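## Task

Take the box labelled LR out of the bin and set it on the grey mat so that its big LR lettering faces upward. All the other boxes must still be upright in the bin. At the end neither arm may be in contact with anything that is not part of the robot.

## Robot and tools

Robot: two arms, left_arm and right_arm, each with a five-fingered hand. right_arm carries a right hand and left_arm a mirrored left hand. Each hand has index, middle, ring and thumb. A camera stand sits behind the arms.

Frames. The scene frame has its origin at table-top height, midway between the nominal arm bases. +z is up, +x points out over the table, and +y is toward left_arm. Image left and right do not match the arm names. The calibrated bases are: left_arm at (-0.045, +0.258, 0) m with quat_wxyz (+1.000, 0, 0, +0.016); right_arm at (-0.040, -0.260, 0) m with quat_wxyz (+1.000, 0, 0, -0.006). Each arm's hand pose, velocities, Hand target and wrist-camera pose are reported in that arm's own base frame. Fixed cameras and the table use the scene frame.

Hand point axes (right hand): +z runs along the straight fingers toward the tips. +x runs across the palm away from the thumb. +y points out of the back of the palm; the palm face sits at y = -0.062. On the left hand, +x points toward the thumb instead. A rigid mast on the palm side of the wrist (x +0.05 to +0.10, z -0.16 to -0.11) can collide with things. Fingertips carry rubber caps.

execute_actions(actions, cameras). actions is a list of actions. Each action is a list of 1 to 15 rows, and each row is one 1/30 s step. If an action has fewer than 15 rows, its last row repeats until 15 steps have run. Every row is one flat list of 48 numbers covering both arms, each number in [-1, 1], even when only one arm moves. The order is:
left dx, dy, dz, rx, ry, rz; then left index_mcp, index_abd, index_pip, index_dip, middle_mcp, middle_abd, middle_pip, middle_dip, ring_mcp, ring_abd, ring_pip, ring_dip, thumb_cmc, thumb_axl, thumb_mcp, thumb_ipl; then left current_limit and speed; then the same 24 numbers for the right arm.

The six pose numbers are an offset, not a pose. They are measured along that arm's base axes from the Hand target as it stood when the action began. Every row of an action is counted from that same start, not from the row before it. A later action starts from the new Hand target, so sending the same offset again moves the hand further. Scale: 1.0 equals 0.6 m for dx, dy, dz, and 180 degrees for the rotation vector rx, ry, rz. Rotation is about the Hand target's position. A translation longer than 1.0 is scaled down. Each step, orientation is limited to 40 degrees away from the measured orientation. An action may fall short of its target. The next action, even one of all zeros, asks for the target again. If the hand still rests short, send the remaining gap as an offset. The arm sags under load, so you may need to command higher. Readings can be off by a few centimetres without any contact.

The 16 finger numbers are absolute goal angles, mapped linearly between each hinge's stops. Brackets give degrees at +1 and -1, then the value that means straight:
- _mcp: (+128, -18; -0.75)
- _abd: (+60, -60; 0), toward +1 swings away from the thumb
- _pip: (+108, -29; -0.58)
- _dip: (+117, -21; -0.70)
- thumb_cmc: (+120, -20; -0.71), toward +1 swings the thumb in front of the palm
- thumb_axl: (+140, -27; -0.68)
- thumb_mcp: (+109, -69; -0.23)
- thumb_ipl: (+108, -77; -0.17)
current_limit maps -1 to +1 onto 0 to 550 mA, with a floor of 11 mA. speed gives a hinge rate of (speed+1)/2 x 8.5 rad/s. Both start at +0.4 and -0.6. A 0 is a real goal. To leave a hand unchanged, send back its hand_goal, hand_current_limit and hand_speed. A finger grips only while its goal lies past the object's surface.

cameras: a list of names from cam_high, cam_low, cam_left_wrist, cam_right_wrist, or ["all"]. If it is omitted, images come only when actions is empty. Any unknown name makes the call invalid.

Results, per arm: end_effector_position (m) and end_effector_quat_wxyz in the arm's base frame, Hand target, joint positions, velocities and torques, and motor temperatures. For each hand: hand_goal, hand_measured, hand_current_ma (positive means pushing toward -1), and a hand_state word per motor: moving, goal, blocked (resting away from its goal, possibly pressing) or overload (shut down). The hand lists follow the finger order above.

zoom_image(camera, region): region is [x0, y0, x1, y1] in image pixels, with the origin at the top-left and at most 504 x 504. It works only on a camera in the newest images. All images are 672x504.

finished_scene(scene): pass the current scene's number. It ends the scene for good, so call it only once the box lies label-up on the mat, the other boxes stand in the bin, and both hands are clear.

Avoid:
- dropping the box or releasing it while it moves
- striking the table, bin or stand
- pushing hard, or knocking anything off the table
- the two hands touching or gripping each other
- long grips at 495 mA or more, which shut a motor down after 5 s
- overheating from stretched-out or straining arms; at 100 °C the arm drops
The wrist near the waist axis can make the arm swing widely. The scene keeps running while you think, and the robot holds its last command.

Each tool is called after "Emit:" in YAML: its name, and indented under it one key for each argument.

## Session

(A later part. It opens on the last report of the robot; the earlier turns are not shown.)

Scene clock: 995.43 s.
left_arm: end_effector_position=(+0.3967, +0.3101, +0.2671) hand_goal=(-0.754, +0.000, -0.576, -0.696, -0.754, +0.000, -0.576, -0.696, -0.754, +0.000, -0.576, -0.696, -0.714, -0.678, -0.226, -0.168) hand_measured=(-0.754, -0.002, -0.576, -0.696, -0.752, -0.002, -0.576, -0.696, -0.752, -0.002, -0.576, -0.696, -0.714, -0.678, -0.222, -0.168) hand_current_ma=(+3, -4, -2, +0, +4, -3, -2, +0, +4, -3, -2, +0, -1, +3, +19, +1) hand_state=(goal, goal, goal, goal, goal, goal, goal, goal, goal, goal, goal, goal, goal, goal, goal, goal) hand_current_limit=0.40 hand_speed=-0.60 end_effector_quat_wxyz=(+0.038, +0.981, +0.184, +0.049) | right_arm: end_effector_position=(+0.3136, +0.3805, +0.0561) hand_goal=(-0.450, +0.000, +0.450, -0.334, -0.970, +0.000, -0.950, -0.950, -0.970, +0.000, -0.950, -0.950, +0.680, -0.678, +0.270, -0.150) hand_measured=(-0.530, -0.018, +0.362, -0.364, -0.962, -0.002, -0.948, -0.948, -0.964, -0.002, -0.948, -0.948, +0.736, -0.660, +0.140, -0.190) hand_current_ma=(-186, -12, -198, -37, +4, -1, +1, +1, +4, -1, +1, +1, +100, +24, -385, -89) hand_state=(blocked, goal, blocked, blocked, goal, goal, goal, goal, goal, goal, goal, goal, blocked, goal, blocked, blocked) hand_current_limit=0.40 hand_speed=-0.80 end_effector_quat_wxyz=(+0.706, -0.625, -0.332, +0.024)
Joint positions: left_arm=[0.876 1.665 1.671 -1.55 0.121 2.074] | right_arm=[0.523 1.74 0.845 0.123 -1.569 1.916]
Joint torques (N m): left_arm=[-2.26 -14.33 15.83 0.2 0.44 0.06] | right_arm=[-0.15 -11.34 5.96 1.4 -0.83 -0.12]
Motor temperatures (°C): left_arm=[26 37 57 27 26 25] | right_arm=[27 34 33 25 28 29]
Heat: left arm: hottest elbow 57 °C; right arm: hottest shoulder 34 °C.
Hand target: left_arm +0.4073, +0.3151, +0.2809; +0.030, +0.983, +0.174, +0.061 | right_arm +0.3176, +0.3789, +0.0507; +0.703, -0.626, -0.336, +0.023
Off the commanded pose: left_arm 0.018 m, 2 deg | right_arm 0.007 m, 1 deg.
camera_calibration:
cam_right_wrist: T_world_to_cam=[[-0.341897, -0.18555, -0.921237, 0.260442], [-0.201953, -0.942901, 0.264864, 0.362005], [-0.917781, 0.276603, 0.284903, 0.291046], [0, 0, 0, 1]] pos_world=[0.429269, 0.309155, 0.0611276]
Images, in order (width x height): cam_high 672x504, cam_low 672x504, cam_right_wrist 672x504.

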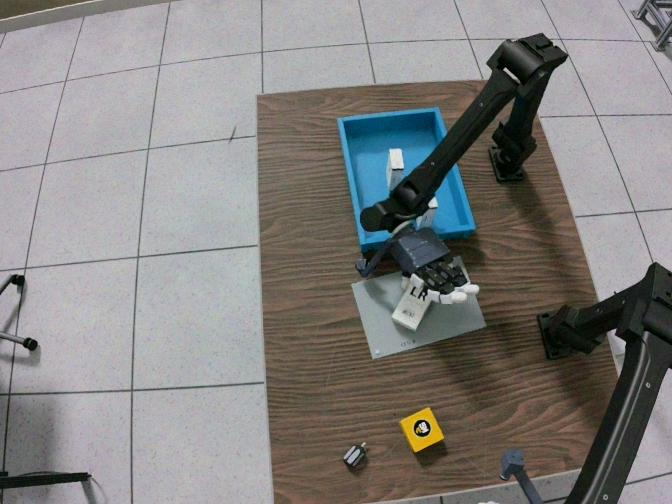

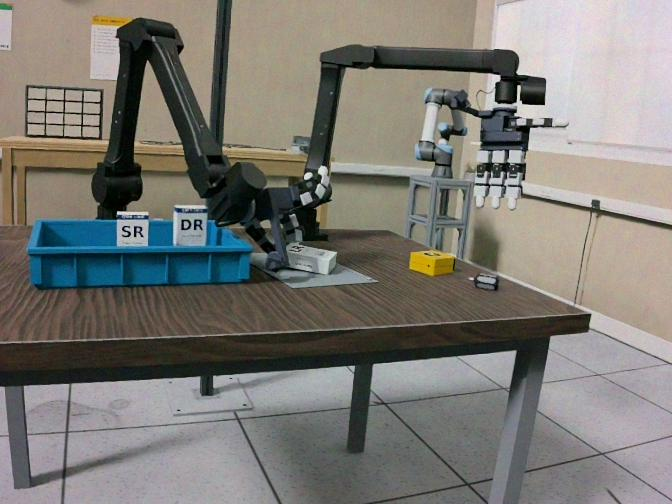

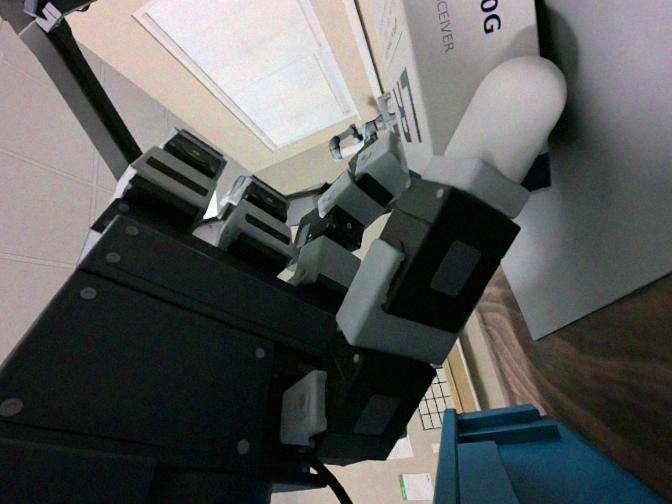

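Emit:
execute_actions:
  actions:
    - [[0,0,0,0,0,0,-0.754,0,-0.576,-0.696,-0.754,0,-0.576,-0.696,-0.754,0,-0.576,-0.696,-0.714,-0.678,-0.226,-0.168,0.4,-0.6,-0.003,-0.003,-0.015,0,0,0,-0.45,0,0.45,-0.333,-0.97,0,-0.95,-0.95,-0.97,0,-0.95,-0.95,0.68,-0.678,0.27,-0.15,0.4,-0.8]]
  cameras: ["cam_high", "cam_low", "cam_right_wrist"]

Emit:
zoom_image:
  camera: "cam_low"
  region: [240, 190, 360, 310]

Scene clock: 1001.20 s.
left_arm: end_effector_position=(+0.3967, +0.3101, +0.2671) hand_goal=(-0.754, +0.000, -0.576, -0.696, -0.754, +0.000, -0.576, -0.696, -0.754, +0.000, -0.576, -0.696, -0.714, -0.678, -0.226, -0.168) hand_measured=(-0.754, -0.002, -0.576, -0.696, -0.752, -0.002, -0.576, -0.696, -0.752, -0.002, -0.576, -0.696, -0.714, -0.678, -0.222, -0.168) hand_current_ma=(+3, -4, -2, +0, +4, -3, -2, +0, +4, -3, -2, +0, -1, +3, +19, +1) hand_state=(goal, goal, goal, goal, goal, goal, goal, goal, goal, goal, goal, goal, goal, goal, goal, goal) hand_current_limit=0.40 hand_speed=-0.60 end_effector_quat_wxyz=(+0.038, +0.981, +0.184, +0.049) | right_arm: end_effector_position=(+0.3135, +0.3800, +0.0513) hand_goal=(-0.450, +0.000, +0.450, -0.334, -0.970, +0.000, -0.950, -0.950, -0.970, +0.000, -0.950, -0.950, +0.680, -0.678, +0.270, -0.150) hand_measured=(-0.530, -0.018, +0.362, -0.364, -0.962, -0.002, -0.948, -0.948, -0.964, -0.002, -0.948, -0.948, +0.736, -0.660, +0.140, -0.190) hand_current_ma=(-186, -12, -198, -37, +4, -1, +1, +1, +4, -1, +1, +1, +100, +24, -385, -89) hand_state=(blocked, goal, blocked, blocked, goal, goal, goal, goal, goal, goal, goal, goal, blocked, goal, blocked, blocked) hand_current_limit=0.40 hand_speed=-0.80 end_effector_quat_wxyz=(+0.706, -0.623, -0.335, +0.020)
Joint positions: left_arm=[0.876 1.665 1.671 -1.55 0.121 2.074] | right_arm=[0.522 1.749 0.84 0.126 -1.569 1.894]
Joint torques (N m): left_arm=[-2.2 -14.33 15.83 0.2 0.45 0.06] | right_arm=[-0.44 -10.81 5.64 1.35 -0.86 -0.14]
Motor temperatures (°C): left_arm=[26 37 57 27 26 25] | right_arm=[27 34 33 25 28 29]
Heat: left arm: hottest elbow 57 °C; right arm: hottest shoulder 34 °C.
Hand target: left_arm +0.4073, +0.3151, +0.2809; +0.030, +0.983, +0.174, +0.061 | right_arm +0.3159, +0.3771, +0.0417; +0.703, -0.626, -0.336, +0.023
Off the commanded pose: left_arm 0.018 m, 2 deg | right_arm 0.010 m, 1 deg.
camera_calibration:
cam_right_wrist: T_world_to_cam=[[-0.332545, -0.17983, -0.925783, 0.250912], [-0.205411, -0.944273, 0.257206, 0.364838], [-0.920446, 0.275698, 0.277075, 0.294071], [0, 0, 0, 1]] pos_world=[0.429057, 0.308553, 0.0569721]
Images, in order (width x height): cam_high 672x504, cam_low 672x504, cam_right_wrist 672x504.

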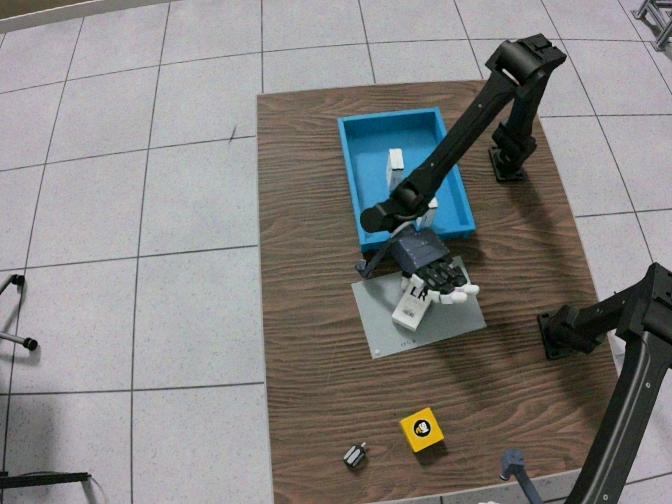

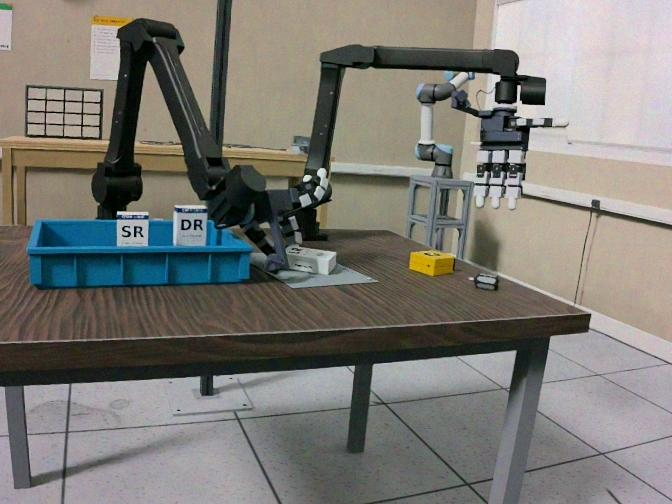

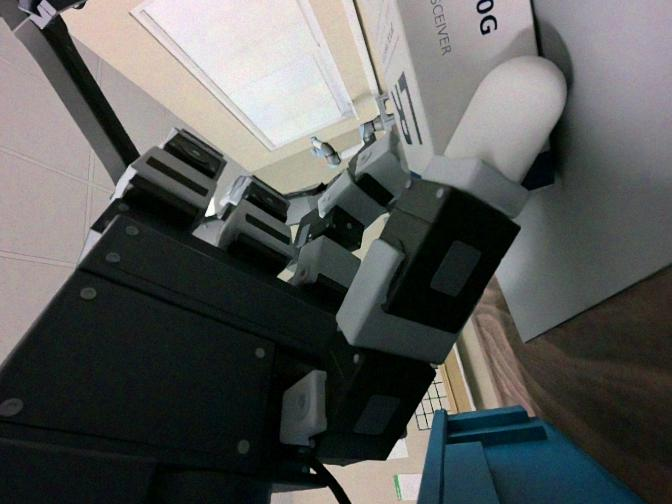

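Scaled by 4.200.

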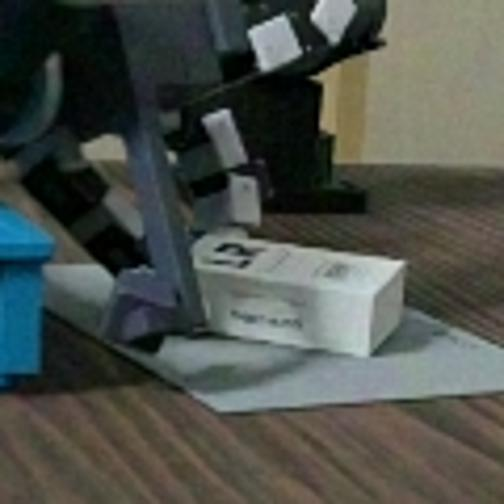

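Emit:
execute_actions:
  actions:
    - [[0,0,0,0,0,0,-0.754,0,-0.576,-0.696,-0.754,0,-0.576,-0.696,-0.754,0,-0.576,-0.696,-0.714,-0.678,-0.226,-0.168,0.4,-0.6,0,0,-0.005,0,0,0,-0.52,0,0.38,-0.35,-0.97,0,-0.95,-0.95,-0.97,0,-0.95,-0.95,0.7,-0.678,0.17,-0.168,0.4,-0.95]]
    - [[0,0,0,0,0,0,-0.754,0,-0.576,-0.696,-0.754,0,-0.576,-0.696,-0.754,0,-0.576,-0.696,-0.714,-0.678,-0.226,-0.168,0.4,-0.6,0,0,0,0,0,0,-0.55,0,0.31,-0.37,-0.97,0,-0.95,-0.95,-0.97,0,-0.95,-0.95,0.7,-0.678,0.11,-0.18,0.4,-0.95]]
  cameras: ["cam_low"]

Emit:
zoom_image:
  camera: "cam_low"
  region: [240, 190, 360, 310]

Scene clock: 1009.60 s.
left_arm: end_effector_position=(+0.3967, +0.3101, +0.2671) hand_goal=(-0.754, +0.000, -0.576, -0.696, -0.754, +0.000, -0.576, -0.696, -0.754, +0.000, -0.576, -0.696, -0.714, -0.678, -0.226, -0.168) hand_measured=(-0.754, -0.002, -0.576, -0.696, -0.752, -0.002, -0.576, -0.696, -0.752, -0.002, -0.576, -0.696, -0.714, -0.678, -0.222, -0.168) hand_current_ma=(+3, -4, -2, +0, +4, -3, -2, +0, +4, -3, -2, +0, -1, +3, +19, +1) hand_state=(goal, goal, goal, goal, goal, goal, goal, goal, goal, goal, goal, goal, goal, goal, goal, goal) hand_current_limit=0.40 hand_speed=-0.60 end_effector_quat_wxyz=(+0.038, +0.981, +0.184, +0.049) | right_arm: end_effector_position=(+0.3141, +0.3804, +0.0500) hand_goal=(-0.550, +0.000, +0.310, -0.370, -0.970, +0.000, -0.950, -0.950, -0.970, +0.000, -0.950, -0.950, +0.700, -0.678, +0.110, -0.180) hand_measured=(-0.546, -0.006, +0.314, -0.374, -0.962, -0.002, -0.948, -0.948, -0.964, -0.002, -0.948, -0.948, +0.720, -0.670, +0.128, -0.178) hand_current_ma=(+2, -3, +2, -1, +4, -1, +1, +1, +4, -1, +1, +1, +19, +7, +23, +1) hand_state=(goal, goal, goal, goal, goal, goal, goal, goal, goal, goal, goal, goal, blocked, goal, goal, goal) hand_current_limit=0.40 hand_speed=-0.95 end_effector_quat_wxyz=(+0.707, -0.621, -0.338, +0.016)
Joint positions: left_arm=[0.876 1.665 1.671 -1.55 0.121 2.074] | right_arm=[0.522 1.753 0.84 0.126 -1.572 1.879]
Joint torques (N m): left_arm=[-2.26 -14.33 15.83 0.17 0.44 0.06] | right_arm=[-0.32 -10.58 5.61 1.24 -0.77 -0.11]
Motor temperatures (°C): left_arm=[26 37 57 27 26 25] | right_arm=[27 34 32 25 29 29]
Heat: left arm: hottest elbow 57 °C; right arm: hottest shoulder 34 °C.
Hand target: left_arm +0.4073, +0.3151, +0.2809; +0.030, +0.983, +0.174, +0.061 | right_arm +0.3158, +0.3772, +0.0387; +0.703, -0.626, -0.336, +0.023
Off the commanded pose: left_arm 0.018 m, 2 deg | right_arm 0.012 m, 1 deg.
Images, in order (width x height): cam_low 672x504.

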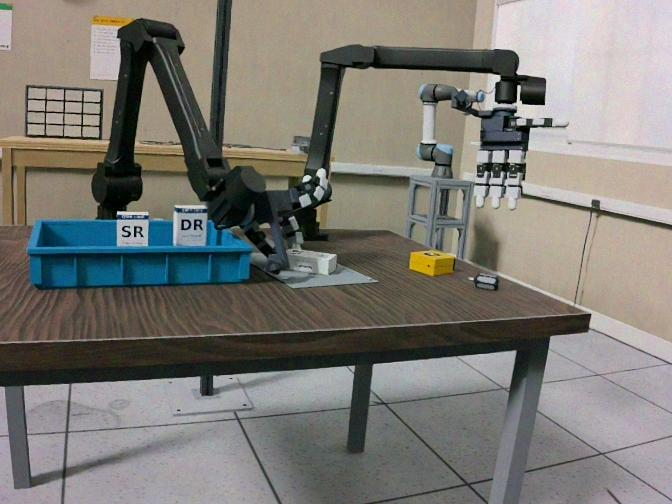

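Scaled by 4.200.

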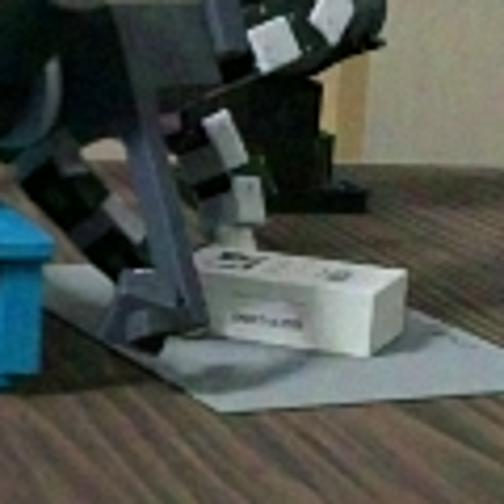

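Emit:
execute_actions:
  actions:
    - [[0,0,0,0,0,0,-0.754,0,-0.576,-0.696,-0.754,0,-0.576,-0.696,-0.754,0,-0.576,-0.696,-0.714,-0.678,-0.226,-0.168,0.4,-0.6,0,0,0.01,0,0,0,-0.6,0,0.12,-0.37,-0.97,0,-0.95,-0.95,-0.97,0,-0.95,-0.95,0.7,-0.678,-0.03,-0.2,0.4,-0.85]]
    - [[0,0,0,0,0,0,-0.754,0,-0.576,-0.696,-0.754,0,-0.576,-0.696,-0.754,0,-0.576,-0.696,-0.714,-0.678,-0.226,-0.168,0.4,-0.6,0,0,0.04,0,0,0,-0.6,0,0.12,-0.37,-0.97,0,-0.95,-0.95,-0.97,0,-0.95,-0.95,0.7,-0.678,-0.03,-0.2,0.4,-0.85]]
    - [[0,0,0,0,0,0,-0.754,0,-0.576,-0.696,-0.754,0,-0.576,-0.696,-0.754,0,-0.576,-0.696,-0.714,-0.678,-0.226,-0.168,0.4,-0.6,0,0,0.08,0,0,0,-0.6,0,0.12,-0.37,-0.97,0,-0.95,-0.95,-0.97,0,-0.95,-0.95,0.7,-0.678,-0.03,-0.2,0.4,-0.85]]
    - [[0,0,0,0,0,0,-0.754,0,-0.576,-0.696,-0.754,0,-0.576,-0.696,-0.754,0,-0.576,-0.696,-0.714,-0.678,-0.226,-0.168,0.4,-0.6,0,0,0.12,0,0,0,-0.6,0,0.12,-0.37,-0.97,0,-0.95,-0.95,-0.97,0,-0.95,-0.95,0.7,-0.678,-0.03,-0.2,0.4,-0.85]]
  cameras: ["cam_high", "cam_low"]

Emit:
zoom_image:
  camera: "cam_low"
  region: [140, 130, 380, 310]

Emit:
zoom_image:
  camera: "cam_high"
  region: [330, 90, 530, 370]

Scene clock: 1024.80 s.
left_arm: end_effector_position=(+0.3967, +0.3101, +0.2671) hand_goal=(-0.754, +0.000, -0.576, -0.696, -0.754, +0.000, -0.576, -0.696, -0.754, +0.000, -0.576, -0.696, -0.714, -0.678, -0.226, -0.168) hand_measured=(-0.754, -0.002, -0.576, -0.696, -0.752, -0.002, -0.576, -0.696, -0.752, -0.002, -0.576, -0.696, -0.714, -0.678, -0.222, -0.168) hand_current_ma=(+3, -4, -2, +0, +4, -3, -2, +0, +4, -3, -2, +0, -1, +3, +19, +1) hand_state=(goal, goal, goal, goal, goal, goal, goal, goal, goal, goal, goal, goal, goal, goal, goal, goal) hand_current_limit=0.40 hand_speed=-0.60 end_effector_quat_wxyz=(+0.038, +0.981, +0.184, +0.049) | right_arm: end_effector_position=(+0.3081, +0.3766, +0.1918) hand_goal=(-0.600, +0.000, +0.120, -0.370, -0.970, +0.000, -0.950, -0.950, -0.970, +0.000, -0.950, -0.950, +0.700, -0.678, -0.030, -0.200) hand_measured=(-0.584, -0.006, +0.126, -0.372, -0.960, -0.002, -0.948, -0.948, -0.962, -0.002, -0.948, -0.948, +0.694, -0.676, -0.030, -0.198) hand_current_ma=(+15, -2, +2, -1, +6, -1, +1, +1, +5, -1, +1, +1, -2, +0, +0, +1) hand_state=(goal, goal, goal, goal, goal, goal, goal, goal, goal, goal, goal, goal, goal, goal, goal, goal) hand_current_limit=0.40 hand_speed=-0.85 end_effector_quat_wxyz=(+0.708, -0.619, -0.341, +0.015)
Joint positions: left_arm=[0.876 1.665 1.671 -1.55 0.121 2.074] | right_arm=[0.521 1.458 0.917 -0.04 -1.576 2.08]
Joint torques (N m): left_arm=[-2.32 -14.39 15.83 0.17 0.44 0.06] | right_arm=[-0.38 -9.05 9.24 0.88 -0.58 -0.01]
Motor temperatures (°C): left_arm=[26 37 57 27 26 25] | right_arm=[27 34 32 25 28 29]
Heat: left arm: hottest elbow 57 °C; right arm: hottest shoulder 34 °C.
Hand target: left_arm +0.4073, +0.3151, +0.2809; +0.030, +0.983, +0.174, +0.061 | right_arm +0.3159, +0.3771, +0.1888; +0.703, -0.626, -0.336, +0.023
Off the commanded pose: left_arm 0.018 m, 2 deg | right_arm 0.008 m, 1 deg.
Images, in order (width x height): cam_high 672x504, cam_low 672x504.

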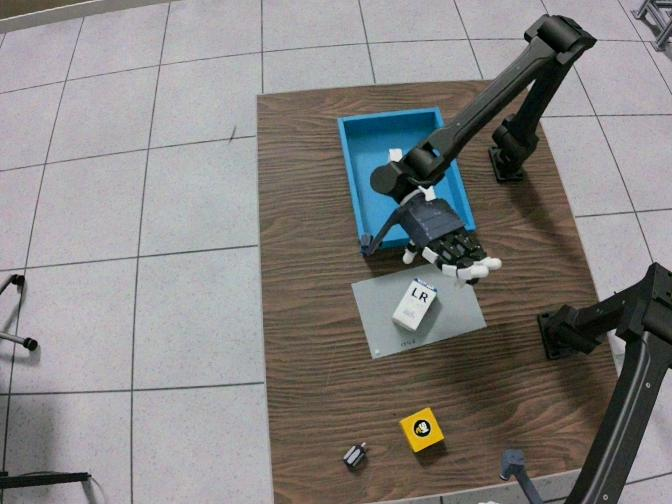

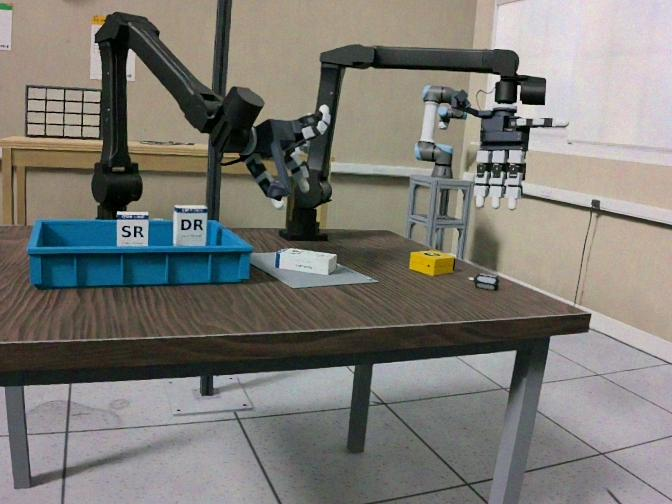

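Scaled by 2.100.

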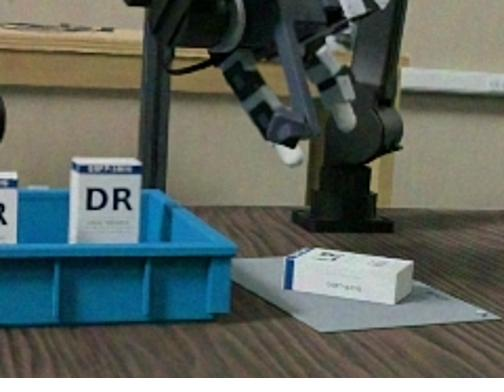

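Scaled by 1.800.

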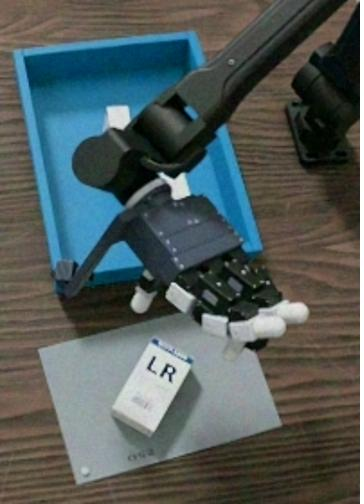

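Emit:
finished_scene:
  scene: 1

The scene is finished: the task was done.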